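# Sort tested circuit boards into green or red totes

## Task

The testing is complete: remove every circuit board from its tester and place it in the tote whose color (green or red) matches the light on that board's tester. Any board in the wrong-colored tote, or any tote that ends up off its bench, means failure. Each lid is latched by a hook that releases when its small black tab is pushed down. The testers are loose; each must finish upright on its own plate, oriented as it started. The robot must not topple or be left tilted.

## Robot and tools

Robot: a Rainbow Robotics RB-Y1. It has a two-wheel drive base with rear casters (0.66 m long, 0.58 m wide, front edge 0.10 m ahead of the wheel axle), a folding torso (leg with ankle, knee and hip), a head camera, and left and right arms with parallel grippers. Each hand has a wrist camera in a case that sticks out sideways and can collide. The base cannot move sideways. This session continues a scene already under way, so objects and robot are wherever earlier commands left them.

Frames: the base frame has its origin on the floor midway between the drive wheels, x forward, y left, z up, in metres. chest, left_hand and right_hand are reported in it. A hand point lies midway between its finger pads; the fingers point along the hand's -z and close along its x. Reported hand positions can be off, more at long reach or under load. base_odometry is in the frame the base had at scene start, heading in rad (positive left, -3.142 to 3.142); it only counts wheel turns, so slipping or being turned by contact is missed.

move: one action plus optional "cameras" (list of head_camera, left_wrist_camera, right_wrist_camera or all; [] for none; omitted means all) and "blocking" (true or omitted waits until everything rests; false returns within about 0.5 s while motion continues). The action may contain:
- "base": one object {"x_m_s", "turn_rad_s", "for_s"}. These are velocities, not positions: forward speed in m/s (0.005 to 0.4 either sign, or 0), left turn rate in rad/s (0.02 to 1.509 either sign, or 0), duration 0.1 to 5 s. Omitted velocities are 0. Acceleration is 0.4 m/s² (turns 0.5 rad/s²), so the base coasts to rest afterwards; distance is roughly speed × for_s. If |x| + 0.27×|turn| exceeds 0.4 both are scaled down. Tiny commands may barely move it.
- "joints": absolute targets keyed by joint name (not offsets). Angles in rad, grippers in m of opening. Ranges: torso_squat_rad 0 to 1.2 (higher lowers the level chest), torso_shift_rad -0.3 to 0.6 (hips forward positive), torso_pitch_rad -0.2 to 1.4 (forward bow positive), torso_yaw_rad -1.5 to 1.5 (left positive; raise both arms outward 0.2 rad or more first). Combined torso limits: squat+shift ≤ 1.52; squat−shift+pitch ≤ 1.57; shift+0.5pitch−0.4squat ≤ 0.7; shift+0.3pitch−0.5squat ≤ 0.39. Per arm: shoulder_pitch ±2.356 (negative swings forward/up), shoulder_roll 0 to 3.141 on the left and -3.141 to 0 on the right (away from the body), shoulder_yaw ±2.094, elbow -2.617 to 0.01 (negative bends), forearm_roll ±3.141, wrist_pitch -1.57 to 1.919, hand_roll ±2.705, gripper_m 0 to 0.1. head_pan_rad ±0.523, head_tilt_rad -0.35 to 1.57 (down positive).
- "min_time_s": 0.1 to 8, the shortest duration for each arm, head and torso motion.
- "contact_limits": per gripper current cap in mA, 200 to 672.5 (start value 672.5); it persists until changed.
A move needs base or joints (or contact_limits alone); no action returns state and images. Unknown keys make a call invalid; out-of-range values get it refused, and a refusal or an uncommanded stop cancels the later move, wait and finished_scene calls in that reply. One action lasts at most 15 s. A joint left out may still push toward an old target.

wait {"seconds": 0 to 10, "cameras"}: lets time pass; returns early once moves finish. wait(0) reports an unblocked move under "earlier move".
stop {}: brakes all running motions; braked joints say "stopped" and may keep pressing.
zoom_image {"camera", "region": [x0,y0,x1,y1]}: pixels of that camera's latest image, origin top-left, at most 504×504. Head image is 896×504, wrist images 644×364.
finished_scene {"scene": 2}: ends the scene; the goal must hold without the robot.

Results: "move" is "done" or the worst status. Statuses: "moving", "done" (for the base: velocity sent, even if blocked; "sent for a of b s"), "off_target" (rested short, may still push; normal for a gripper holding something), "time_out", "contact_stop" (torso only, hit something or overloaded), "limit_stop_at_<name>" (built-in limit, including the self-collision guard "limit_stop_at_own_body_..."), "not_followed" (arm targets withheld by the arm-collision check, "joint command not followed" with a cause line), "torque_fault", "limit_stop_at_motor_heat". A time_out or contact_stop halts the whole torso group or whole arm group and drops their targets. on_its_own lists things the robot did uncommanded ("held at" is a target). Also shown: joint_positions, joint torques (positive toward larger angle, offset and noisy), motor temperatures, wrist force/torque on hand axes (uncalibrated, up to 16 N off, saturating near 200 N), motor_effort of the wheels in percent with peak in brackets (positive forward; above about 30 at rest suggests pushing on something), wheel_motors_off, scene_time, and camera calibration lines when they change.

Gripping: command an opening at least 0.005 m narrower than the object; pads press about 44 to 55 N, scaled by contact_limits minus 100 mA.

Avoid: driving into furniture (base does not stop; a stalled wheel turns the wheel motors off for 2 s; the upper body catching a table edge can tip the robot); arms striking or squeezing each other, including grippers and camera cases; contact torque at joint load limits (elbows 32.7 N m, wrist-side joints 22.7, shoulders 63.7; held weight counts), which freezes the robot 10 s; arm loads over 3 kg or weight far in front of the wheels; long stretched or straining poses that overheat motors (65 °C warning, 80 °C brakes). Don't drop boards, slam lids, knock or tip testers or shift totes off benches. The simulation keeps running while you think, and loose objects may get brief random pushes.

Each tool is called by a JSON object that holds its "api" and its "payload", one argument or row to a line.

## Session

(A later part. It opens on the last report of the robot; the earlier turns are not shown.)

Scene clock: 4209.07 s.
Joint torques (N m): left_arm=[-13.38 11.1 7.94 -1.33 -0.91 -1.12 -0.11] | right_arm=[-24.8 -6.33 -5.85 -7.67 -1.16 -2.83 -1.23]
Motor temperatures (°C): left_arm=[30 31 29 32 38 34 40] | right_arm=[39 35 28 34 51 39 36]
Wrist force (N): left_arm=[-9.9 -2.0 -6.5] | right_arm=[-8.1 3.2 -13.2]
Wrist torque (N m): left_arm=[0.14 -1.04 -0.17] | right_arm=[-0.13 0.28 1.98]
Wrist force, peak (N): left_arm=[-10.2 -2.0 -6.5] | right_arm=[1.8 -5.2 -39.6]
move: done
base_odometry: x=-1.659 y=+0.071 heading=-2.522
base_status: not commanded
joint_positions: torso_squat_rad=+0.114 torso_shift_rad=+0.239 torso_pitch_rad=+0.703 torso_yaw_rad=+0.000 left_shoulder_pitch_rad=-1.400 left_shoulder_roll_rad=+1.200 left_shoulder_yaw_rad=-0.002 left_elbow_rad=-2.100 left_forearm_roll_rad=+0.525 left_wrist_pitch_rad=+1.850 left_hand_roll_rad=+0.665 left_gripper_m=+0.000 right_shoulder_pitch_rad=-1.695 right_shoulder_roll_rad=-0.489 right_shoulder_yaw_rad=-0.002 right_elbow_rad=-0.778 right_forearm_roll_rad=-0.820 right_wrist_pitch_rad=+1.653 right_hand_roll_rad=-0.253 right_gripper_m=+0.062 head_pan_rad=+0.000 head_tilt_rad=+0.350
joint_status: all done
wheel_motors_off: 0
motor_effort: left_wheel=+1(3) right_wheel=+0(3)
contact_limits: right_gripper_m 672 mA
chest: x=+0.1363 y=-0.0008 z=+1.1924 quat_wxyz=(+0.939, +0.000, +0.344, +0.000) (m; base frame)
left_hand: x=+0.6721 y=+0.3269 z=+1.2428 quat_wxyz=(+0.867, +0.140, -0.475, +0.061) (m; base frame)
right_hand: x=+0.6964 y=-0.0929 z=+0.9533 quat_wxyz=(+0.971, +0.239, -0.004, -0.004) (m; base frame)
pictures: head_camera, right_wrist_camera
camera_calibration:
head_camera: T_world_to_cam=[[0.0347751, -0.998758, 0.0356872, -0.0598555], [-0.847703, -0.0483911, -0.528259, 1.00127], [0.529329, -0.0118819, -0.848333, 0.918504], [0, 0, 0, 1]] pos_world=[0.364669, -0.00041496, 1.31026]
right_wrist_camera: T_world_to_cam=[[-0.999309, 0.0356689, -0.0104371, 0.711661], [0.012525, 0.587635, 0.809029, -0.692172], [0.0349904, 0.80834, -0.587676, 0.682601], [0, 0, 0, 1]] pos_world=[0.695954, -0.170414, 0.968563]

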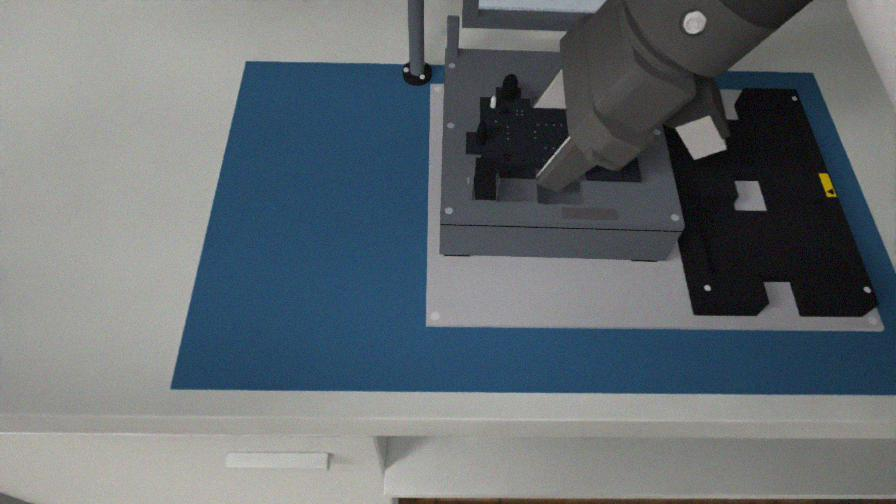

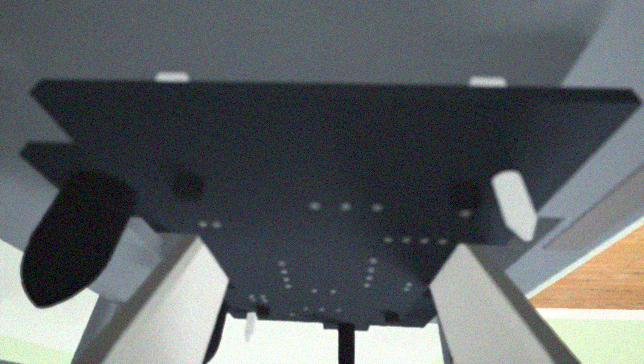

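{"api": "move", "payload": {
  "joints": {"right_gripper_m":0.083},
  "cameras": []
}}

{"api": "move", "payload": {
  "joints": {"right_shoulder_pitch_rad":-1.735,"right_shoulder_roll_rad":-0.519,"right_elbow_rad":-0.829,"right_forearm_roll_rad":-0.853,"right_wrist_pitch_rad":1.722},
  "min_time_s": 2,
  "cameras": ["head_camera"]
}}

{"api": "move", "payload": {
  "joints": {"right_elbow_rad":-1.4,"right_shoulder_pitch_rad":-1.72},
  "cameras": []
}}

{"api": "move", "payload": {
  "joints": {"right_elbow_rad":-2.0,"right_shoulder_roll_rad":-1.2,"right_shoulder_pitch_rad":-1.6},
  "cameras": ["head_camera"]
}}

Scene clock: 4216.77 s.
Joint torques (N m): left_arm=[-13.41 11.14 7.89 -1.35 -0.97 -1.09 -0.16] | right_arm=[-24.44 -7.32 -4.11 -7.88 -1.21 -0.72 -0.4]
Motor temperatures (°C): left_arm=[30 31 29 32 38 34 40] | right_arm=[39 35 28 34 50 39 36]
Wrist force (N): left_arm=[-9.8 -1.7 -6.4] | right_arm=[2.1 8.2 -12.7]
Wrist torque (N m): left_arm=[0.09 -1.03 -0.15] | right_arm=[0.07 0.81 0.49]
Wrist force, peak (N): left_arm=[-10.3 -1.8 -6.5] | right_arm=[-7.7 3.4 -19.6]
move: done
base_odometry: x=-1.659 y=+0.071 heading=-2.522
base_status: not commanded
joint_positions: torso_squat_rad=+0.114 torso_shift_rad=+0.239 torso_pitch_rad=+0.703 torso_yaw_rad=+0.000 left_shoulder_pitch_rad=-1.400 left_shoulder_roll_rad=+1.200 left_shoulder_yaw_rad=-0.002 left_elbow_rad=-2.100 left_forearm_roll_rad=+0.525 left_wrist_pitch_rad=+1.850 left_hand_roll_rad=+0.665 left_gripper_m=+0.000 right_shoulder_pitch_rad=-1.695 right_shoulder_roll_rad=-0.488 right_shoulder_yaw_rad=-0.003 right_elbow_rad=-0.778 right_forearm_roll_rad=-0.820 right_wrist_pitch_rad=+1.652 right_hand_roll_rad=-0.253 right_gripper_m=+0.083 head_pan_rad=+0.000 head_tilt_rad=+0.350
joint_status: all done
wheel_motors_off: 0
motor_effort: left_wheel=+1(2) right_wheel=+2(2)
contact_limits: right_gripper_m 672 mA
chest: x=+0.1363 y=-0.0007 z=+1.1924 quat_wxyz=(+0.939, +0.000, +0.344, +0.000) (m; base frame)
left_hand: x=+0.6721 y=+0.3270 z=+1.2428 quat_wxyz=(+0.867, +0.140, -0.475, +0.061) (m; base frame)
right_hand: x=+0.6966 y=-0.0927 z=+0.9534 quat_wxyz=(+0.971, +0.239, -0.004, -0.004) (m; base frame)
pictures: none
No camera images: "cameras" was empty.

Scene clock: 4219.07 s.
Joint torques (N m): left_arm=[-13.53 11.25 7.98 -1.35 -0.93 -1.09 -0.16] | right_arm=[-25.1 -9.88 -4.2 -8.1 -1.17 -0.09 -0.43]
Motor temperatures (°C): left_arm=[30 31 29 32 38 34 40] | right_arm=[39 35 28 34 50 39 36]
Wrist force (N): left_arm=[-9.9 -1.6 -6.4] | right_arm=[1.8 7.8 -13.0]
Wrist torque (N m): left_arm=[0.07 -1.04 -0.17] | right_arm=[0.12 0.79 0.51]
Wrist force, peak (N): left_arm=[-10.2 -1.7 -6.6] | right_arm=[2.2 8.0 -13.2]
move: done
base_odometry: x=-1.659 y=+0.071 heading=-2.522
base_status: not commanded
joint_positions: torso_squat_rad=+0.114 torso_shift_rad=+0.239 torso_pitch_rad=+0.703 torso_yaw_rad=+0.000 left_shoulder_pitch_rad=-1.400 left_shoulder_roll_rad=+1.200 left_shoulder_yaw_rad=-0.002 left_elbow_rad=-2.100 left_forearm_roll_rad=+0.525 left_wrist_pitch_rad=+1.850 left_hand_roll_rad=+0.665 left_gripper_m=+0.000 right_shoulder_pitch_rad=-1.735 right_shoulder_roll_rad=-0.519 right_shoulder_yaw_rad=-0.003 right_elbow_rad=-0.829 right_forearm_roll_rad=-0.853 right_wrist_pitch_rad=+1.722 right_hand_roll_rad=-0.253 right_gripper_m=+0.083 head_pan_rad=+0.000 head_tilt_rad=+0.350
joint_status: all done
wheel_motors_off: 0
motor_effort: left_wheel=+0(2) right_wheel=+0(3)
contact_limits: right_gripper_m 672 mA
chest: x=+0.1363 y=-0.0007 z=+1.1924 quat_wxyz=(+0.939, +0.000, +0.344, +0.000) (m; base frame)
left_hand: x=+0.6721 y=+0.3270 z=+1.2428 quat_wxyz=(+0.867, +0.140, -0.475, +0.061) (m; base frame)
right_hand: x=+0.6999 y=-0.0937 z=+0.9911 quat_wxyz=(+0.969, +0.245, -0.013, +0.020) (m; base frame)
pictures: head_camera
camera_calibration:
head_camera: T_world_to_cam=[[0.0347859, -0.998756, 0.0357132, -0.059873], [-0.847685, -0.0484145, -0.528286, 1.00131], [0.529358, -0.0118966, -0.848315, 0.918474], [0, 0, 0, 1]] pos_world=[0.364678, -0.000393793, 1.31027]

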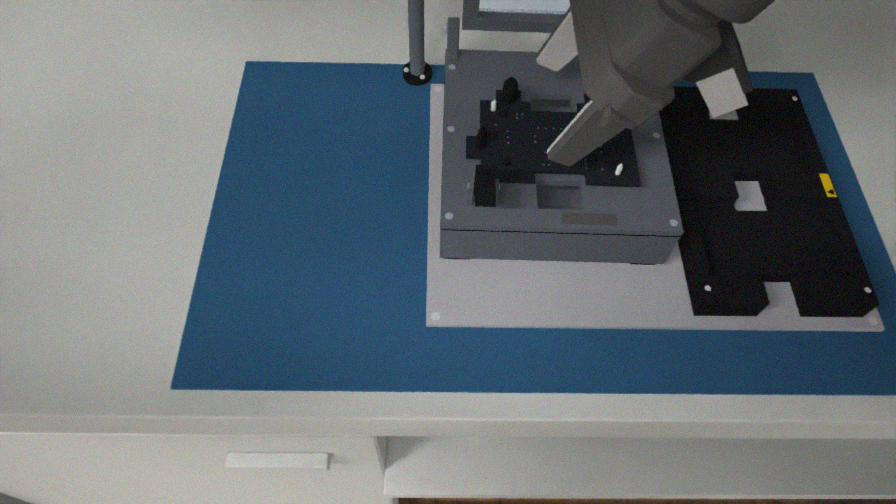

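Scene clock: 4220.40 s.
Joint torques (N m): left_arm=[-13.6 11.38 8.11 -1.29 -0.94 -1.09 -0.18] | right_arm=[-23.53 -7.38 -5.21 -6.89 -0.71 -1.63 0.34]
Motor temperatures (°C): left_arm=[30 31 29 32 38 34 40] | right_arm=[39 35 28 34 49 38 36]
Wrist force (N): left_arm=[-9.9 -1.6 -6.3] | right_arm=[-1.2 8.4 -12.0]
Wrist torque (N m): left_arm=[0.09 -1.07 -0.15] | right_arm=[0.07 0.62 0.47]
Wrist force, peak (N): left_arm=[-10.4 -2.2 -7.3] | right_arm=[-15.8 -8.3 -45.7]
move: done
base_odometry: x=-1.659 y=+0.071 heading=-2.522
base_status: not commanded
joint_positions: torso_squat_rad=+0.114 torso_shift_rad=+0.239 torso_pitch_rad=+0.703 torso_yaw_rad=+0.000 left_shoulder_pitch_rad=-1.400 left_shoulder_roll_rad=+1.200 left_shoulder_yaw_rad=-0.002 left_elbow_rad=-2.100 left_forearm_roll_rad=+0.525 left_wrist_pitch_rad=+1.850 left_hand_roll_rad=+0.665 left_gripper_m=+0.000 right_shoulder_pitch_rad=-1.720 right_shoulder_roll_rad=-0.519 right_shoulder_yaw_rad=-0.003 right_elbow_rad=-1.400 right_forearm_roll_rad=-0.853 right_wrist_pitch_rad=+1.722 right_hand_roll_rad=-0.253 right_gripper_m=+0.083 head_pan_rad=+0.000 head_tilt_rad=+0.350
joint_status: all done
wheel_motors_off: 0
motor_effort: left_wheel=+0(11) right_wheel=+2(12)
contact_limits: right_gripper_m 672 mA
chest: x=+0.1363 y=-0.0007 z=+1.1924 quat_wxyz=(+0.939, +0.000, +0.344, +0.000) (m; base frame)
left_hand: x=+0.6721 y=+0.3270 z=+1.2428 quat_wxyz=(+0.867, +0.140, -0.475, +0.061) (m; base frame)
right_hand: x=+0.7098 y=-0.0404 z=+1.1338 quat_wxyz=(+0.922, +0.250, -0.239, +0.173) (m; base frame)
pictures: none
No camera images: "cameras" was empty.

Scene clock: 4221.70 s.
Joint torques (N m): left_arm=[-13.64 11.33 7.8 -1.24 -0.9 -1.19 -0.11] | right_arm=[-13.57 -10.38 -7.06 -1.17 0.77 -1.52 0.4]
Motor temperatures (°C): left_arm=[30 31 29 32 38 34 40] | right_arm=[39 35 28 34 49 38 36]
Wrist force (N): left_arm=[-10.0 -1.8 -6.5] | right_arm=[-3.1 12.8 -10.8]
Wrist torque (N m): left_arm=[0.10 -1.05 -0.14] | right_arm=[-0.22 0.54 0.49]
Wrist force, peak (N): left_arm=[-10.2 -1.8 -6.6] | right_arm=[-3.0 13.3 -10.9]
move: done
base_odometry: x=-1.659 y=+0.071 heading=-2.522
base_status: not commanded
joint_positions: torso_squat_rad=+0.114 torso_shift_rad=+0.239 torso_pitch_rad=+0.702 torso_yaw_rad=+0.000 left_shoulder_pitch_rad=-1.400 left_shoulder_roll_rad=+1.200 left_shoulder_yaw_rad=-0.002 left_elbow_rad=-2.100 left_forearm_roll_rad=+0.525 left_wrist_pitch_rad=+1.850 left_hand_roll_rad=+0.665 left_gripper_m=+0.000 right_shoulder_pitch_rad=-1.601 right_shoulder_roll_rad=-1.200 right_shoulder_yaw_rad=-0.003 right_elbow_rad=-2.000 right_forearm_roll_rad=-0.853 right_wrist_pitch_rad=+1.722 right_hand_roll_rad=-0.253 right_gripper_m=+0.083 head_pan_rad=+0.000 head_tilt_rad=+0.350
joint_status: all done
wheel_motors_off: 0
motor_effort: left_wheel=+0(1) right_wheel=+1(3)
contact_limits: right_gripper_m 672 mA
chest: x=+0.1362 y=-0.0007 z=+1.1924 quat_wxyz=(+0.939, +0.000, +0.344, +0.000) (m; base frame)
left_hand: x=+0.6720 y=+0.3270 z=+1.2429 quat_wxyz=(+0.867, +0.140, -0.475, +0.061) (m; base frame)
right_hand: x=+0.6805 y=-0.2525 z=+1.2955 quat_wxyz=(+0.850, -0.076, -0.485, +0.191) (m; base frame)
pictures: head_camera
camera_calibration:
head_camera: T_world_to_cam=[[0.0347819, -0.998755, 0.0357515, -0.0599001], [-0.847614, -0.0484329, -0.528398, 1.00141], [0.529472, -0.0119247, -0.848243, 0.918429], [0, 0, 0, 1]] pos_world=[0.364606, -0.000372491, 1.31033]

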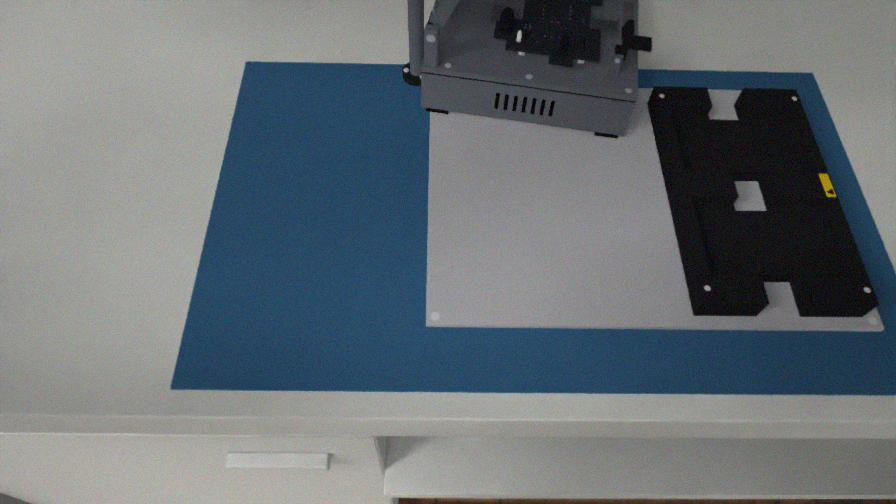

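{"api": "move", "payload": {
  "joints": {"head_tilt_rad":0.05},
  "cameras": ["all"]
}}

Scene clock: 4229.63 s.
Joint torques (N m): left_arm=[-13.45 11.26 7.95 -1.36 -0.9 -1.13 -0.16] | right_arm=[-13.75 -10.32 -7.64 -1.14 0.81 -1.54 0.45]
Motor temperatures (°C): left_arm=[30 31 29 32 38 34 40] | right_arm=[38 35 28 33 49 38 35]
Wrist force (N): left_arm=[-10.1 -2.0 -6.7] | right_arm=[-2.9 12.9 -10.7]
Wrist torque (N m): left_arm=[0.12 -1.08 -0.15] | right_arm=[-0.23 0.57 0.48]
Wrist force, peak (N): left_arm=[-10.1 -1.7 -6.8] | right_arm=[-3.0 13.2 -11.0]
move: done
base_odometry: x=-1.659 y=+0.071 heading=-2.522
base_status: not commanded
joint_positions: torso_squat_rad=+0.114 torso_shift_rad=+0.239 torso_pitch_rad=+0.702 torso_yaw_rad=+0.000 left_shoulder_pitch_rad=-1.400 left_shoulder_roll_rad=+1.200 left_shoulder_yaw_rad=-0.002 left_elbow_rad=-2.100 left_forearm_roll_rad=+0.525 left_wrist_pitch_rad=+1.850 left_hand_roll_rad=+0.665 left_gripper_m=+0.000 right_shoulder_pitch_rad=-1.601 right_shoulder_roll_rad=-1.200 right_shoulder_yaw_rad=-0.003 right_elbow_rad=-2.000 right_forearm_roll_rad=-0.853 right_wrist_pitch_rad=+1.722 right_hand_roll_rad=-0.253 right_gripper_m=+0.083 head_pan_rad=+0.000 head_tilt_rad=+0.050
joint_status: all done
wheel_motors_off: 0
motor_effort: left_wheel=+0(3) right_wheel=+1(2)
contact_limits: right_gripper_m 672 mA
chest: x=+0.1362 y=-0.0007 z=+1.1924 quat_wxyz=(+0.939, +0.000, +0.344, +0.000) (m; base frame)
left_hand: x=+0.6720 y=+0.3270 z=+1.2429 quat_wxyz=(+0.867, +0.140, -0.475, +0.061) (m; base frame)
right_hand: x=+0.6805 y=-0.2525 z=+1.2955 quat_wxyz=(+0.850, -0.076, -0.485, +0.191) (m; base frame)
pictures: head_camera, left_wrist_camera, right_wrist_camera
camera_calibration:
head_camera: T_world_to_cam=[[0.0223984, -0.99876, 0.0444642, -0.0679994], [-0.65365, -0.0482824, -0.755256, 1.24858], [0.756466, -0.0121475, -0.65392, 0.595719], [0, 0, 0, 1]] pos_world=[0.367019, -0.00039393, 1.33558]
left_wrist_camera: T_world_to_cam=[[0.547753, -0.00840113, 0.836598, -1.40647], [-0.175178, -0.978936, 0.104865, 0.341746], [0.818095, -0.203994, -0.537687, 0.254241], [0, 0, 0, 1]] pos_world=[0.62227, 0.374595, 1.27751]
right_wrist_camera: T_world_to_cam=[[-0.44725, -0.379022, -0.81013, 1.26068], [-0.598794, 0.799717, -0.0435738, 0.699102], [0.66439, 0.465612, -0.584629, 0.494532], [0, 0, 0, 1]] pos_world=[0.653897, -0.311517, 1.3409]

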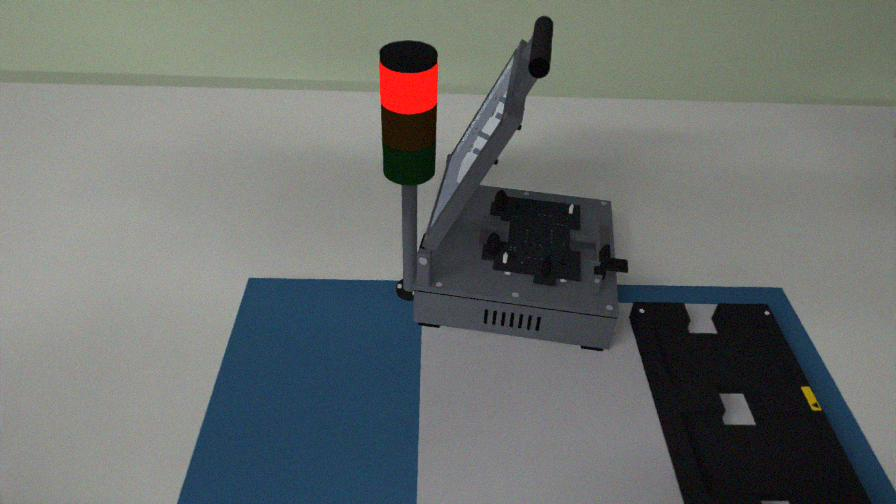

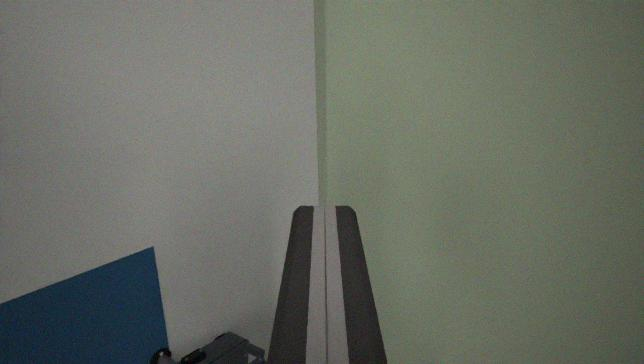

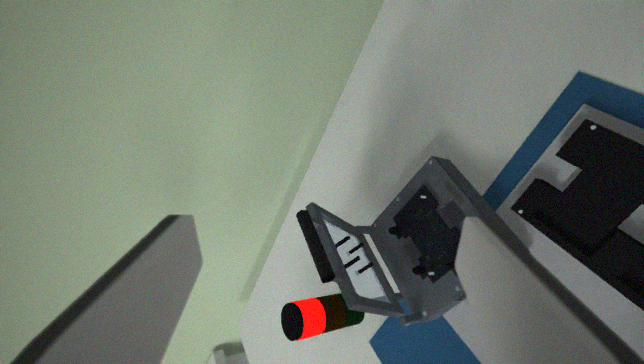

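{"api": "move", "payload": {

}}

Scene clock: 4252.07 s.
Joint torques (N m): left_arm=[-13.53 11.38 7.88 -1.19 -0.89 -1.14 -0.19] | right_arm=[-13.89 -10.18 -7.14 -1.04 0.84 -1.59 0.39]
Motor temperatures (°C): left_arm=[30 31 29 32 38 34 40] | right_arm=[37 34 28 33 47 37 35]
Wrist force (N): left_arm=[-9.9 -1.8 -6.7] | right_arm=[-2.7 12.8 -10.5]
Wrist torque (N m): left_arm=[0.08 -1.05 -0.16] | right_arm=[-0.22 0.58 0.48]
Wrist force, peak (N): left_arm=[-10.2 -2.0 -6.6] | right_arm=[-3.1 13.0 -11.0]
base_odometry: x=-1.659 y=+0.071 heading=-2.522
base_status: not commanded
joint_positions: torso_squat_rad=+0.114 torso_shift_rad=+0.239 torso_pitch_rad=+0.702 torso_yaw_rad=+0.000 left_shoulder_pitch_rad=-1.400 left_shoulder_roll_rad=+1.200 left_shoulder_yaw_rad=-0.002 left_elbow_rad=-2.100 left_forearm_roll_rad=+0.525 left_wrist_pitch_rad=+1.850 left_hand_roll_rad=+0.665 left_gripper_m=+0.000 right_shoulder_pitch_rad=-1.601 right_shoulder_roll_rad=-1.200 right_shoulder_yaw_rad=-0.003 right_elbow_rad=-2.000 right_forearm_roll_rad=-0.853 right_wrist_pitch_rad=+1.722 right_hand_roll_rad=-0.253 right_gripper_m=+0.083 head_pan_rad=+0.000 head_tilt_rad=+0.050
joint_status: all done
wheel_motors_off: 0
motor_effort: left_wheel=-1(3) right_wheel=+1(2)
contact_limits: right_gripper_m 672 mA
chest: x=+0.1362 y=-0.0007 z=+1.1924 quat_wxyz=(+0.939, +0.000, +0.344, +0.000) (m; base frame)
left_hand: x=+0.6720 y=+0.3270 z=+1.2429 quat_wxyz=(+0.867, +0.140, -0.475, +0.061) (m; base frame)
right_hand: x=+0.6805 y=-0.2525 z=+1.2955 quat_wxyz=(+0.850, -0.076, -0.485, +0.191) (m; base frame)
pictures: head_camera, left_wrist_camera, right_wrist_camera
camera_calibration:
head_camera: T_world_to_cam=[[0.0223987, -0.99876, 0.0444639, -0.0679991], [-0.653649, -0.0482824, -0.755256, 1.24858], [0.756466, -0.0121471, -0.65392, 0.595718], [0, 0, 0, 1]] pos_world=[0.367019, -0.00039388, 1.33558]
left_wrist_camera: T_world_to_cam=[[0.547753, -0.00840133, 0.836598, -1.40647], [-0.175178, -0.978936, 0.104865, 0.341746], [0.818095, -0.203994, -0.537687, 0.254241], [0, 0, 0, 1]] pos_world=[0.62227, 0.374595, 1.27751]
right_wrist_camera: T_world_to_cam=[[-0.44725, -0.379022, -0.810129, 1.26068], [-0.598794, 0.799717, -0.0435737, 0.699102], [0.66439, 0.465612, -0.584629, 0.494532], [0, 0, 0, 1]] pos_world=[0.653897, -0.311517, 1.3409]

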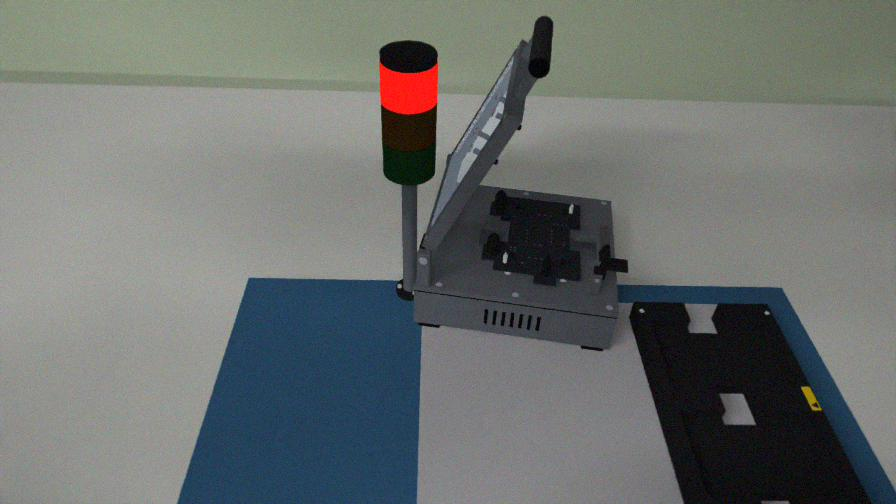

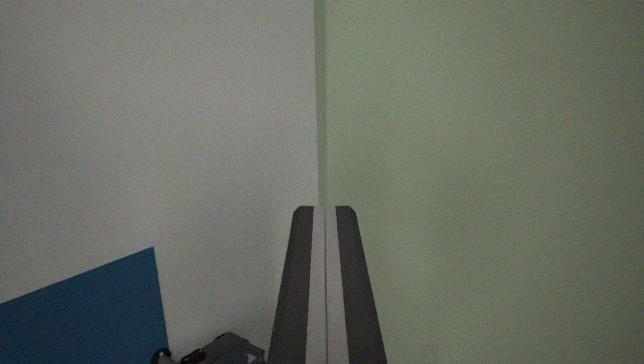

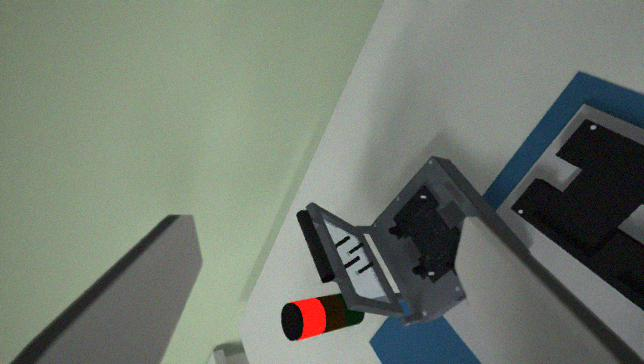

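{"api": "zoom_image", "payload": {
  "camera": "head_camera",
  "region": [370, 170, 670, 370]
}}

{"api": "zoom_image", "payload": {
  "camera": "right_wrist_camera",
  "region": [290, 140, 540, 340]
}}

Scaled by 1.680 from the camera's 896x504 image, which has a finer 1280x720 frame.

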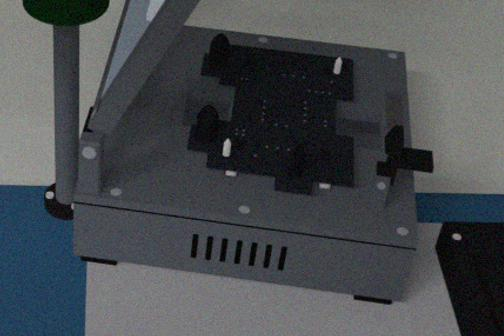

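Scaled by 2.016 from the camera's 644x364 image, which has a finer 1265x715 frame.

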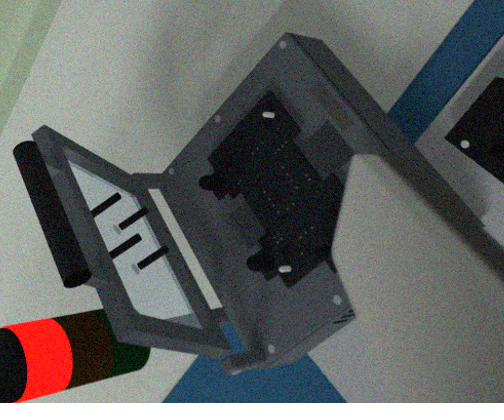

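{"api": "move", "payload": {
  "joints": {"head_tilt_rad":0.75},
  "cameras": ["head_camera"]
}}

Scene clock: 4305.83 s.
Joint torques (N m): left_arm=[-13.52 11.14 7.98 -1.34 -0.94 -1.14 -0.05] | right_arm=[-13.61 -10.3 -7.15 -1.07 0.69 -1.5 0.48]
Motor temperatures (°C): left_arm=[30 31 29 32 38 34 40] | right_arm=[36 34 28 32 46 36 35]
Wrist force (N): left_arm=[-10.1 -1.5 -6.4] | right_arm=[-3.0 12.9 -10.9]
Wrist torque (N m): left_arm=[0.08 -1.05 -0.16] | right_arm=[-0.24 0.55 0.48]
Wrist force, peak (N): left_arm=[-10.2 -1.8 -6.6] | right_arm=[-3.0 13.0 -11.1]
move: done
base_odometry: x=-1.659 y=+0.071 heading=-2.522
base_status: not commanded
joint_positions: torso_squat_rad=+0.114 torso_shift_rad=+0.239 torso_pitch_rad=+0.702 torso_yaw_rad=+0.000 left_shoulder_pitch_rad=-1.400 left_shoulder_roll_rad=+1.200 left_shoulder_yaw_rad=-0.002 left_elbow_rad=-2.100 left_forearm_roll_rad=+0.525 left_wrist_pitch_rad=+1.850 left_hand_roll_rad=+0.665 left_gripper_m=+0.000 right_shoulder_pitch_rad=-1.601 right_shoulder_roll_rad=-1.200 right_shoulder_yaw_rad=-0.003 right_elbow_rad=-2.000 right_forearm_roll_rad=-0.853 right_wrist_pitch_rad=+1.722 right_hand_roll_rad=-0.253 right_gripper_m=+0.083 head_pan_rad=+0.000 head_tilt_rad=+0.750
joint_status: all done
wheel_motors_off: 0
motor_effort: left_wheel=+0(2) right_wheel=+2(3)
contact_limits: right_gripper_m 672 mA
chest: x=+0.1362 y=-0.0007 z=+1.1924 quat_wxyz=(+0.939, +0.000, +0.344, +0.000) (m; base frame)
left_hand: x=+0.6720 y=+0.3270 z=+1.2429 quat_wxyz=(+0.867, +0.140, -0.475, +0.061) (m; base frame)
right_hand: x=+0.6805 y=-0.2525 z=+1.2955 quat_wxyz=(+0.850, -0.076, -0.485, +0.191) (m; base frame)
pictures: head_camera
camera_calibration:
head_camera: T_world_to_cam=[[0.0462795, -0.998743, 0.0192292, -0.041155], [-0.986447, -0.0487263, -0.156676, 0.545863], [0.157416, -0.0117178, -0.987463, 1.20874], [0, 0, 0, 1]] pos_world=[0.350095, -0.000341673, 1.2799]

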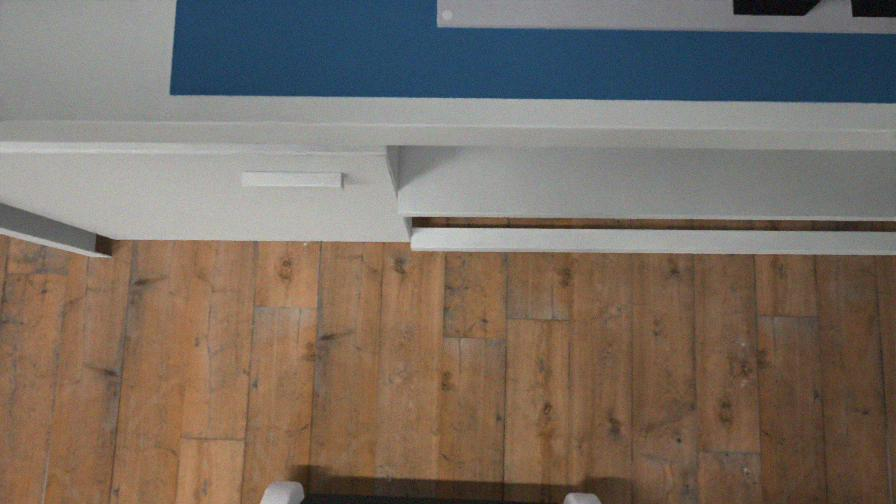

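{"api": "move", "payload": {
  "base": {"x_m_s":0.06,"for_s":2.0},
  "joints": {"head_tilt_rad":0.15},
  "cameras": ["head_camera"]
}}

{"api": "zoom_image", "payload": {
  "camera": "head_camera",
  "region": [380, 80, 740, 320]
}}

Scene clock: 4314.57 s.
Joint torques (N m): left_arm=[-13.6 11.25 8.03 -1.25 -0.9 -1.14 -0.11] | right_arm=[-14.26 -10.05 -7.3 -1.09 0.74 -1.54 0.44]
Motor temperatures (°C): left_arm=[30 31 29 32 38 34 40] | right_arm=[36 34 28 32 46 36 35]
Wrist force (N): left_arm=[-9.9 -1.6 -6.4] | right_arm=[-2.8 12.9 -10.4]
Wrist torque (N m): left_arm=[0.09 -1.06 -0.16] | right_arm=[-0.24 0.56 0.47]
Wrist force, peak (N): left_arm=[-10.1 -2.1 -6.9] | right_arm=[-2.6 13.1 -11.5]
move: done
base_odometry: x=-1.756 y=+0.002 heading=-2.522
base_status: done (sent for 2 of 2 s)
joint_positions: torso_squat_rad=+0.114 torso_shift_rad=+0.239 torso_pitch_rad=+0.703 torso_yaw_rad=+0.000 left_shoulder_pitch_rad=-1.400 left_shoulder_roll_rad=+1.200 left_shoulder_yaw_rad=-0.002 left_elbow_rad=-2.100 left_forearm_roll_rad=+0.525 left_wrist_pitch_rad=+1.850 left_hand_roll_rad=+0.665 left_gripper_m=+0.000 right_shoulder_pitch_rad=-1.600 right_shoulder_roll_rad=-1.200 right_shoulder_yaw_rad=-0.003 right_elbow_rad=-2.000 right_forearm_roll_rad=-0.853 right_wrist_pitch_rad=+1.722 right_hand_roll_rad=-0.253 right_gripper_m=+0.083 head_pan_rad=+0.000 head_tilt_rad=+0.150
joint_status: all done
wheel_motors_off: 0
motor_effort: left_wheel=-4(16) right_wheel=+1(27)
contact_limits: right_gripper_m 672 mA
chest: x=+0.1363 y=-0.0007 z=+1.1924 quat_wxyz=(+0.939, +0.000, +0.344, +0.000) (m; base frame)
left_hand: x=+0.6721 y=+0.3270 z=+1.2428 quat_wxyz=(+0.867, +0.140, -0.475, +0.061) (m; base frame)
right_hand: x=+0.6806 y=-0.2525 z=+1.2954 quat_wxyz=(+0.850, -0.076, -0.485, +0.191) (m; base frame)
pictures: head_camera
camera_calibration:
head_camera: T_world_to_cam=[[0.0268151, -0.998759, 0.0419759, -0.0659346], [-0.725844, -0.0483257, -0.68616, 1.17702], [0.687336, -0.0120685, -0.726239, 0.71141], [0, 0, 0, 1]] pos_world=[0.367126, -0.00038656, 1.32705]

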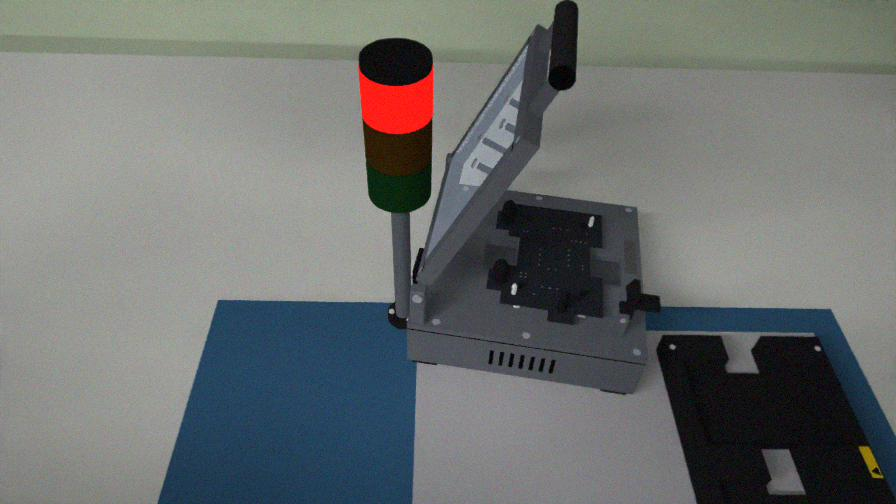

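Scaled by 1.400 from the camera's 896x504 image, which has a finer 1280x720 frame.

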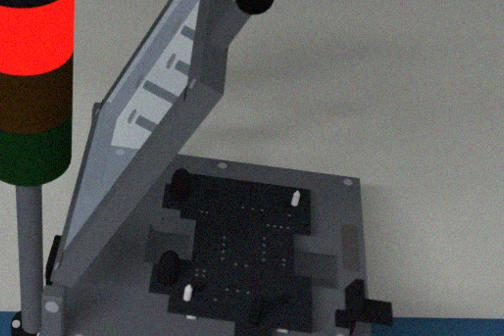

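{"api": "move", "payload": {
  "joints": {"right_gripper_m":0,"right_shoulder_pitch_rad":-1.8665,"right_shoulder_roll_rad":-0.98,"right_elbow_rad":-0.977,"right_forearm_roll_rad":-1.06,"right_wrist_pitch_rad":1.88,"right_hand_roll_rad":-0.25},
  "min_time_s": 3,
  "cameras": ["head_camera"]
}}

Scene clock: 4366.13 s.
Joint torques (N m): left_arm=[-13.48 11.31 8 -1.3 -0.88 -1.1 -0.15] | right_arm=[-21.63 -9.61 -4.45 -5.22 -0.93 -0.69 0.45]
Motor temperatures (°C): left_arm=[30 31 29 32 38 34 40] | right_arm=[36 34 28 32 46 36 35]
Wrist force (N): left_arm=[-9.9 -1.7 -6.4] | right_arm=[0.2 8.4 -12.6]
Wrist torque (N m): left_arm=[0.09 -1.06 -0.16] | right_arm=[0.05 0.70 0.51]
Wrist force, peak (N): left_arm=[-10.3 -1.7 -6.6] | right_arm=[-3.0 13.3 -10.8]
move: done
base_odometry: x=-1.756 y=+0.002 heading=-2.522
base_status: not commanded
joint_positions: torso_squat_rad=+0.114 torso_shift_rad=+0.239 torso_pitch_rad=+0.703 torso_yaw_rad=+0.000 left_shoulder_pitch_rad=-1.400 left_shoulder_roll_rad=+1.200 left_shoulder_yaw_rad=-0.002 left_elbow_rad=-2.100 left_forearm_roll_rad=+0.525 left_wrist_pitch_rad=+1.850 left_hand_roll_rad=+0.665 left_gripper_m=+0.000 right_shoulder_pitch_rad=-1.866 right_shoulder_roll_rad=-0.980 right_shoulder_yaw_rad=-0.003 right_elbow_rad=-0.977 right_forearm_roll_rad=-1.060 right_wrist_pitch_rad=+1.880 right_hand_roll_rad=-0.250 right_gripper_m=+0.000 head_pan_rad=+0.000 head_tilt_rad=+0.150
joint_status: all done
wheel_motors_off: 0
motor_effort: left_wheel=-4(5) right_wheel=+0(3)
contact_limits: right_gripper_m 672 mA
chest: x=+0.1363 y=-0.0007 z=+1.1924 quat_wxyz=(+0.939, +0.000, +0.344, +0.000) (m; base frame)
left_hand: x=+0.6721 y=+0.3270 z=+1.2428 quat_wxyz=(+0.867, +0.140, -0.475, +0.061) (m; base frame)
right_hand: x=+0.7218 y=-0.2637 z=+1.1743 quat_wxyz=(+0.964, +0.216, -0.153, -0.014) (m; base frame)
pictures: head_camera
camera_calibration:
head_camera: T_world_to_cam=[[0.026827, -0.998758, 0.0419953, -0.0659487], [-0.72584, -0.0483477, -0.686162, 1.17702], [0.68734, -0.0120742, -0.726235, 0.711409], [0, 0, 0, 1]] pos_world=[0.367121, -0.000370646, 1.32705]

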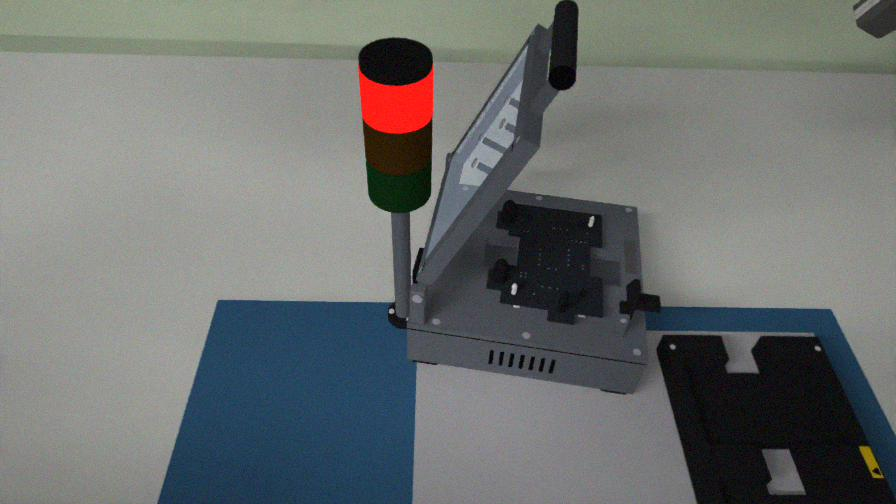

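{"api": "move", "payload": {
  "joints": {"right_shoulder_pitch_rad":-1.82,"right_shoulder_roll_rad":-0.76},
  "min_time_s": 3,
  "cameras": ["head_camera","right_wrist_camera"]
}}

Scene clock: 4377.90 s.
Joint torques (N m): left_arm=[-13.41 11.53 8.05 -1.31 -0.93 -1.1 -0.19] | right_arm=[-21.07 -8.15 -4.13 -5.85 -1.09 -0.5 0.28]
Motor temperatures (°C): left_arm=[30 31 29 32 38 34 40] | right_arm=[37 34 28 32 46 36 35]
Wrist force (N): left_arm=[-10.1 -1.8 -6.4] | right_arm=[1.0 7.7 -12.6]
Wrist torque (N m): left_arm=[0.12 -1.06 -0.15] | right_arm=[0.12 0.75 0.49]
Wrist force, peak (N): left_arm=[-10.4 -2.0 -6.5] | right_arm=[0.2 8.5 -13.2]
move: done
base_odometry: x=-1.756 y=+0.002 heading=-2.522
base_status: not commanded
joint_positions: torso_squat_rad=+0.114 torso_shift_rad=+0.239 torso_pitch_rad=+0.703 torso_yaw_rad=+0.000 left_shoulder_pitch_rad=-1.400 left_shoulder_roll_rad=+1.200 left_shoulder_yaw_rad=-0.002 left_elbow_rad=-2.100 left_forearm_roll_rad=+0.525 left_wrist_pitch_rad=+1.850 left_hand_roll_rad=+0.665 left_gripper_m=+0.000 right_shoulder_pitch_rad=-1.821 right_shoulder_roll_rad=-0.761 right_shoulder_yaw_rad=-0.003 right_elbow_rad=-0.977 right_forearm_roll_rad=-1.060 right_wrist_pitch_rad=+1.880 right_hand_roll_rad=-0.250 right_gripper_m=+0.000 head_pan_rad=+0.000 head_tilt_rad=+0.150
joint_status: all done
wheel_motors_off: 0
motor_effort: left_wheel=-3(6) right_wheel=+1(3)
contact_limits: right_gripper_m 672 mA
chest: x=+0.1363 y=-0.0007 z=+1.1924 quat_wxyz=(+0.939, +0.000, +0.344, +0.000) (m; base frame)
left_hand: x=+0.6720 y=+0.3270 z=+1.2428 quat_wxyz=(+0.867, +0.140, -0.475, +0.061) (m; base frame)
right_hand: x=+0.7076 y=-0.1613 z=+1.1140 quat_wxyz=(+0.960, +0.262, -0.077, +0.054) (m; base frame)
pictures: head_camera, right_wrist_camera
camera_calibration:
head_camera: T_world_to_cam=[[0.0268271, -0.998758, 0.0419951, -0.0659487], [-0.72584, -0.0483478, -0.686162, 1.17702], [0.68734, -0.012074, -0.726235, 0.711409], [0, 0, 0, 1]] pos_world=[0.367121, -0.000370689, 1.32705]
right_wrist_camera: T_world_to_cam=[[-0.982869, -0.0378859, -0.180371, 0.892807], [-0.171979, 0.540426, 0.823628, -0.675483], [0.0662734, 0.840538, -0.537684, 0.759334], [0, 0, 0, 1]] pos_world=[0.71102, -0.239376, 1.12567]

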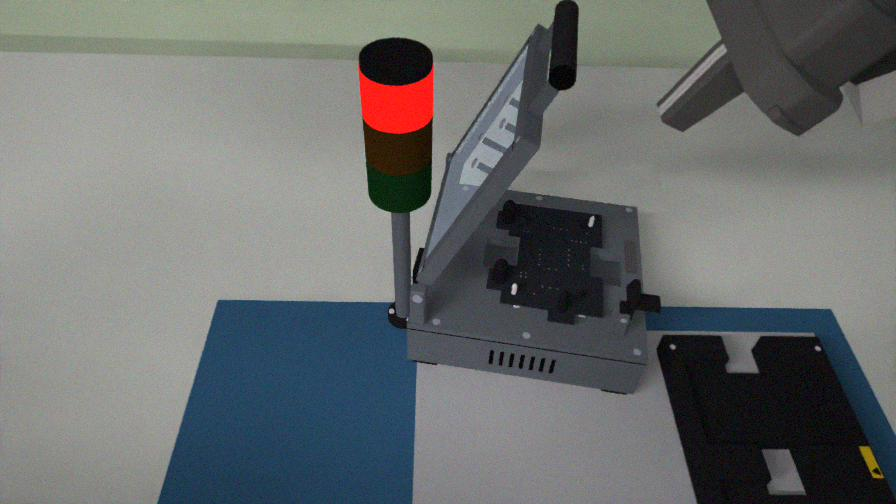

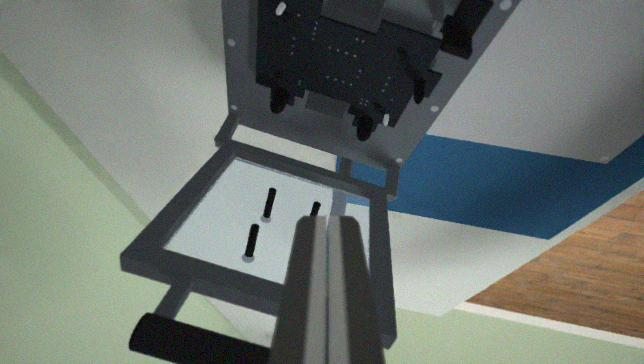

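{"api": "move", "payload": {
  "joints": {"right_shoulder_pitch_rad":-1.87,"right_shoulder_roll_rad":-0.62},
  "min_time_s": 4,
  "cameras": ["head_camera"]
}}

{"api": "move", "payload": {
  "joints": {"right_shoulder_pitch_rad":-1.88,"right_shoulder_roll_rad":-0.52},
  "min_time_s": 4,
  "cameras": ["head_camera"]
}}

Scene clock: 4387.10 s.
Joint torques (N m): left_arm=[-13.48 11.32 7.95 -1.35 -0.93 -1.06 -0.16] | right_arm=[-26.68 -4.98 -3.77 -6.76 -1.47 -0.73 0.38]
Motor temperatures (°C): left_arm=[30 31 29 32 38 34 40] | right_arm=[37 34 28 32 46 36 35]
Wrist force (N): left_arm=[-10.1 -1.7 -6.6] | right_arm=[0.4 3.2 -13.1]
Wrist torque (N m): left_arm=[0.09 -1.07 -0.16] | right_arm=[0.12 0.80 0.48]
Wrist force, peak (N): left_arm=[-10.3 -1.9 -6.6] | right_arm=[0.9 8.3 -13.0]
move: done
base_odometry: x=-1.756 y=+0.002 heading=-2.522
base_status: not commanded
joint_positions: torso_squat_rad=+0.114 torso_shift_rad=+0.239 torso_pitch_rad=+0.703 torso_yaw_rad=+0.000 left_shoulder_pitch_rad=-1.400 left_shoulder_roll_rad=+1.200 left_shoulder_yaw_rad=-0.002 left_elbow_rad=-2.100 left_forearm_roll_rad=+0.525 left_wrist_pitch_rad=+1.850 left_hand_roll_rad=+0.665 left_gripper_m=+0.000 right_shoulder_pitch_rad=-1.870 right_shoulder_roll_rad=-0.621 right_shoulder_yaw_rad=-0.003 right_elbow_rad=-0.977 right_forearm_roll_rad=-1.060 right_wrist_pitch_rad=+1.880 right_hand_roll_rad=-0.250 right_gripper_m=+0.000 head_pan_rad=+0.000 head_tilt_rad=+0.150
joint_status: all done
wheel_motors_off: 0
motor_effort: left_wheel=-3(5) right_wheel=+1(3)
contact_limits: right_gripper_m 672 mA
chest: x=+0.1363 y=-0.0007 z=+1.1924 quat_wxyz=(+0.939, +0.000, +0.344, +0.000) (m; base frame)
left_hand: x=+0.6721 y=+0.3270 z=+1.2428 quat_wxyz=(+0.867, +0.140, -0.475, +0.061) (m; base frame)
right_hand: x=+0.6945 y=-0.0840 z=+1.1202 quat_wxyz=(+0.946, +0.297, -0.061, +0.116) (m; base frame)
pictures: head_camera
camera_calibration:
head_camera: T_world_to_cam=[[0.0267989, -0.99876, 0.0419482, -0.0659149], [-0.725841, -0.048295, -0.686165, 1.17703], [0.68734, -0.0120593, -0.726236, 0.711409], [0, 0, 0, 1]] pos_world=[0.367121, -0.000409626, 1.32705]

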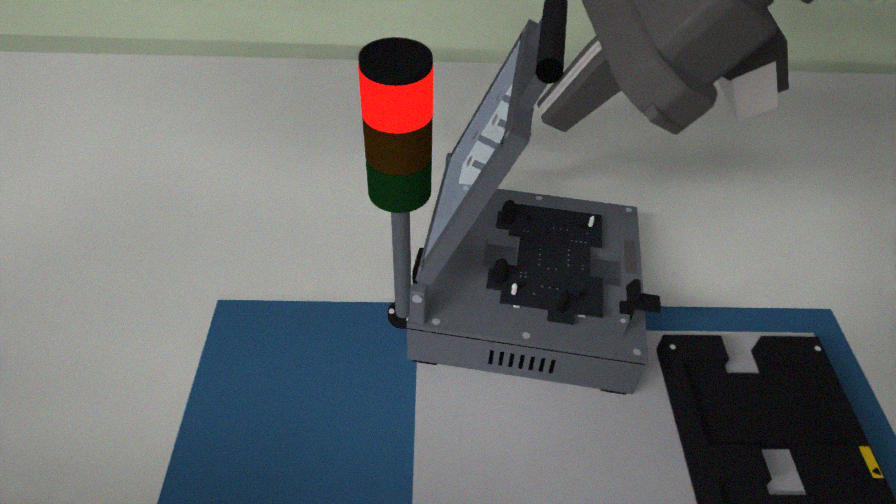

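Scene clock: 4391.40 s.
Joint torques (N m): left_arm=[-13.67 11.12 7.94 -1.26 -0.96 -1.1 -0.16] | right_arm=[-28.03 2.84 -2.32 -7.33 -3.46 -1.73 0.42]
Motor temperatures (°C): left_arm=[30 31 29 32 38 34 40] | right_arm=[37 34 28 32 46 36 35]
Wrist force (N): left_arm=[-10.0 -1.9 -6.3] | right_arm=[-1.5 -5.4 -3.5]
Wrist torque (N m): left_arm=[0.12 -1.04 -0.16] | right_arm=[-0.13 0.75 0.44]
Wrist force, peak (N): left_arm=[-10.2 -1.7 -6.8] | right_arm=[8.6 10.0 18.2]
move: done
base_odometry: x=-1.756 y=+0.002 heading=-2.522
base_status: not commanded
joint_positions: torso_squat_rad=+0.114 torso_shift_rad=+0.239 torso_pitch_rad=+0.702 torso_yaw_rad=+0.000 left_shoulder_pitch_rad=-1.400 left_shoulder_roll_rad=+1.200 left_shoulder_yaw_rad=-0.002 left_elbow_rad=-2.100 left_forearm_roll_rad=+0.525 left_wrist_pitch_rad=+1.850 left_hand_roll_rad=+0.665 left_gripper_m=+0.000 right_shoulder_pitch_rad=-1.879 right_shoulder_roll_rad=-0.523 right_shoulder_yaw_rad=-0.003 right_elbow_rad=-0.977 right_forearm_roll_rad=-1.059 right_wrist_pitch_rad=+1.880 right_hand_roll_rad=-0.250 right_gripper_m=+0.000 head_pan_rad=+0.000 head_tilt_rad=+0.150
joint_status: all done
wheel_motors_off: 0
motor_effort: left_wheel=-6(6) right_wheel=+5(8)
contact_limits: right_gripper_m 672 mA
chest: x=+0.1363 y=-0.0009 z=+1.1924 quat_wxyz=(+0.939, +0.001, +0.344, +0.000) (m; base frame)
left_hand: x=+0.6721 y=+0.3266 z=+1.2429 quat_wxyz=(+0.867, +0.140, -0.475, +0.061) (m; base frame)
right_hand: x=+0.6770 y=-0.0351 z=+1.1148 quat_wxyz=(+0.935, +0.318, -0.039, +0.153) (m; base frame)
pictures: head_camera
camera_calibration:
head_camera: T_world_to_cam=[[0.0265466, -0.998774, 0.0417718, -0.0658405], [-0.725791, -0.0479915, -0.68624, 1.17709], [0.687403, -0.0121003, -0.726175, 0.711359], [0, 0, 0, 1]] pos_world=[0.36708, -0.00066171, 1.32709]

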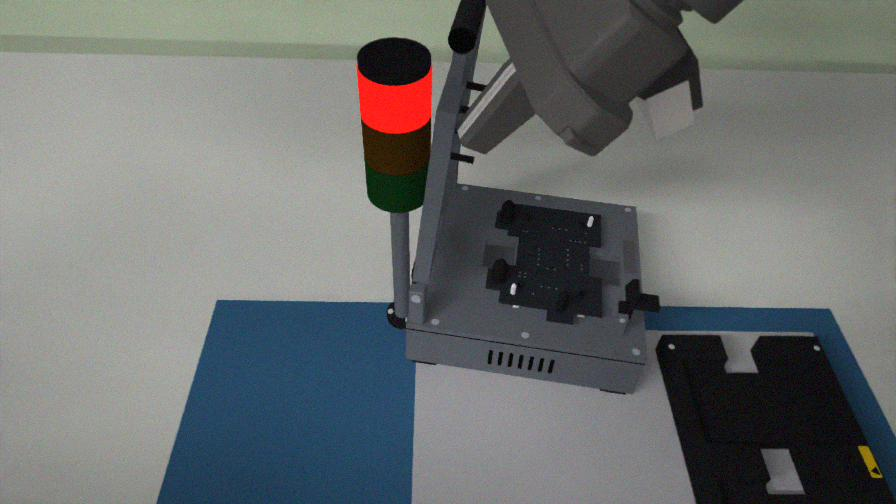

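{"api": "move", "payload": {
  "joints": {"right_shoulder_pitch_rad":-1.9,"right_shoulder_roll_rad":-0.9,"right_gripper_m":0.083},
  "min_time_s": 3,
  "cameras": ["head_camera"]
}}

{"api": "zoom_image", "payload": {
  "camera": "head_camera",
  "region": [380, 160, 680, 400]
}}

Scene clock: 4398.70 s.
Joint torques (N m): left_arm=[-13.61 11.12 7.94 -1.35 -0.85 -1.13 -0.13] | right_arm=[-23.17 -11.36 -3.96 -6.72 -1.11 -1.12 0.35]
Motor temperatures (°C): left_arm=[30 31 29 32 38 34 40] | right_arm=[37 34 28 32 46 36 35]
Wrist force (N): left_arm=[-10.0 -1.7 -6.3] | right_arm=[0.1 7.9 -12.8]
Wrist torque (N m): left_arm=[0.08 -1.06 -0.16] | right_arm=[0.11 0.69 0.52]
Wrist force, peak (N): left_arm=[-10.1 -1.8 -6.7] | right_arm=[-13.7 -6.9 -3.7]
move: done
base_odometry: x=-1.756 y=+0.002 heading=-2.522
base_status: not commanded
joint_positions: torso_squat_rad=+0.114 torso_shift_rad=+0.239 torso_pitch_rad=+0.702 torso_yaw_rad=+0.000 left_shoulder_pitch_rad=-1.400 left_shoulder_roll_rad=+1.200 left_shoulder_yaw_rad=-0.002 left_elbow_rad=-2.100 left_forearm_roll_rad=+0.525 left_wrist_pitch_rad=+1.850 left_hand_roll_rad=+0.665 left_gripper_m=+0.000 right_shoulder_pitch_rad=-1.900 right_shoulder_roll_rad=-0.900 right_shoulder_yaw_rad=-0.003 right_elbow_rad=-0.977 right_forearm_roll_rad=-1.060 right_wrist_pitch_rad=+1.880 right_hand_roll_rad=-0.250 right_gripper_m=+0.083 head_pan_rad=+0.000 head_tilt_rad=+0.150
joint_status: all done
wheel_motors_off: 0
motor_effort: left_wheel=-6(8) right_wheel=+8(10)
contact_limits: right_gripper_m 672 mA
chest: x=+0.1362 y=-0.0008 z=+1.1924 quat_wxyz=(+0.939, +0.000, +0.344, +0.000) (m; base frame)
left_hand: x=+0.6720 y=+0.3269 z=+1.2429 quat_wxyz=(+0.867, +0.140, -0.475, +0.061) (m; base frame)
right_hand: x=+0.7237 y=-0.2183 z=+1.1764 quat_wxyz=(+0.960, +0.239, -0.146, +0.023) (m; base frame)
pictures: head_camera
camera_calibration:
head_camera: T_world_to_cam=[[0.0267805, -0.998761, 0.0419448, -0.0659242], [-0.725769, -0.0482805, -0.686242, 1.17709], [0.687417, -0.0120643, -0.726163, 0.711367], [0, 0, 0, 1]] pos_world=[0.367053, -0.000429894, 1.3271]

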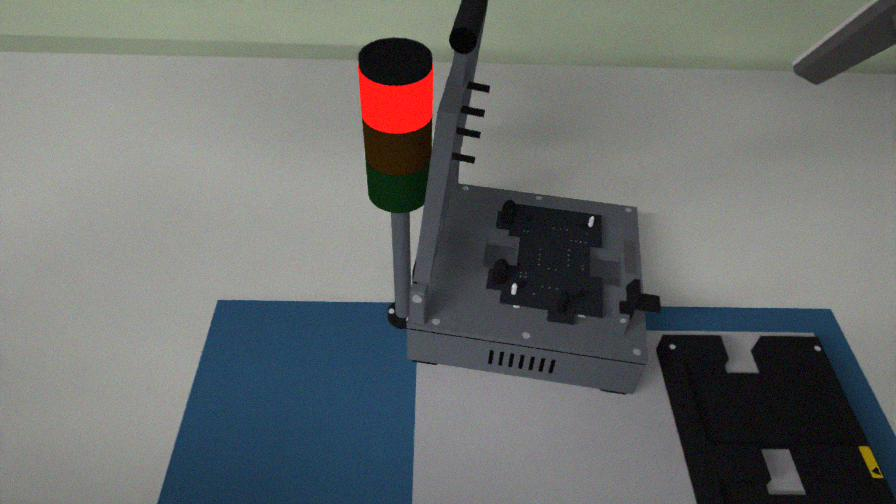

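Scaled by 1.680 from the camera's 896x504 image, which has a finer 1280x720 frame.

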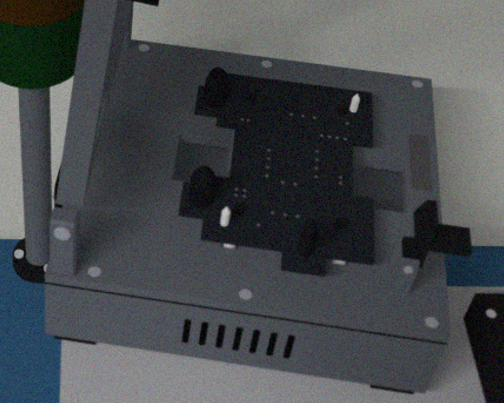

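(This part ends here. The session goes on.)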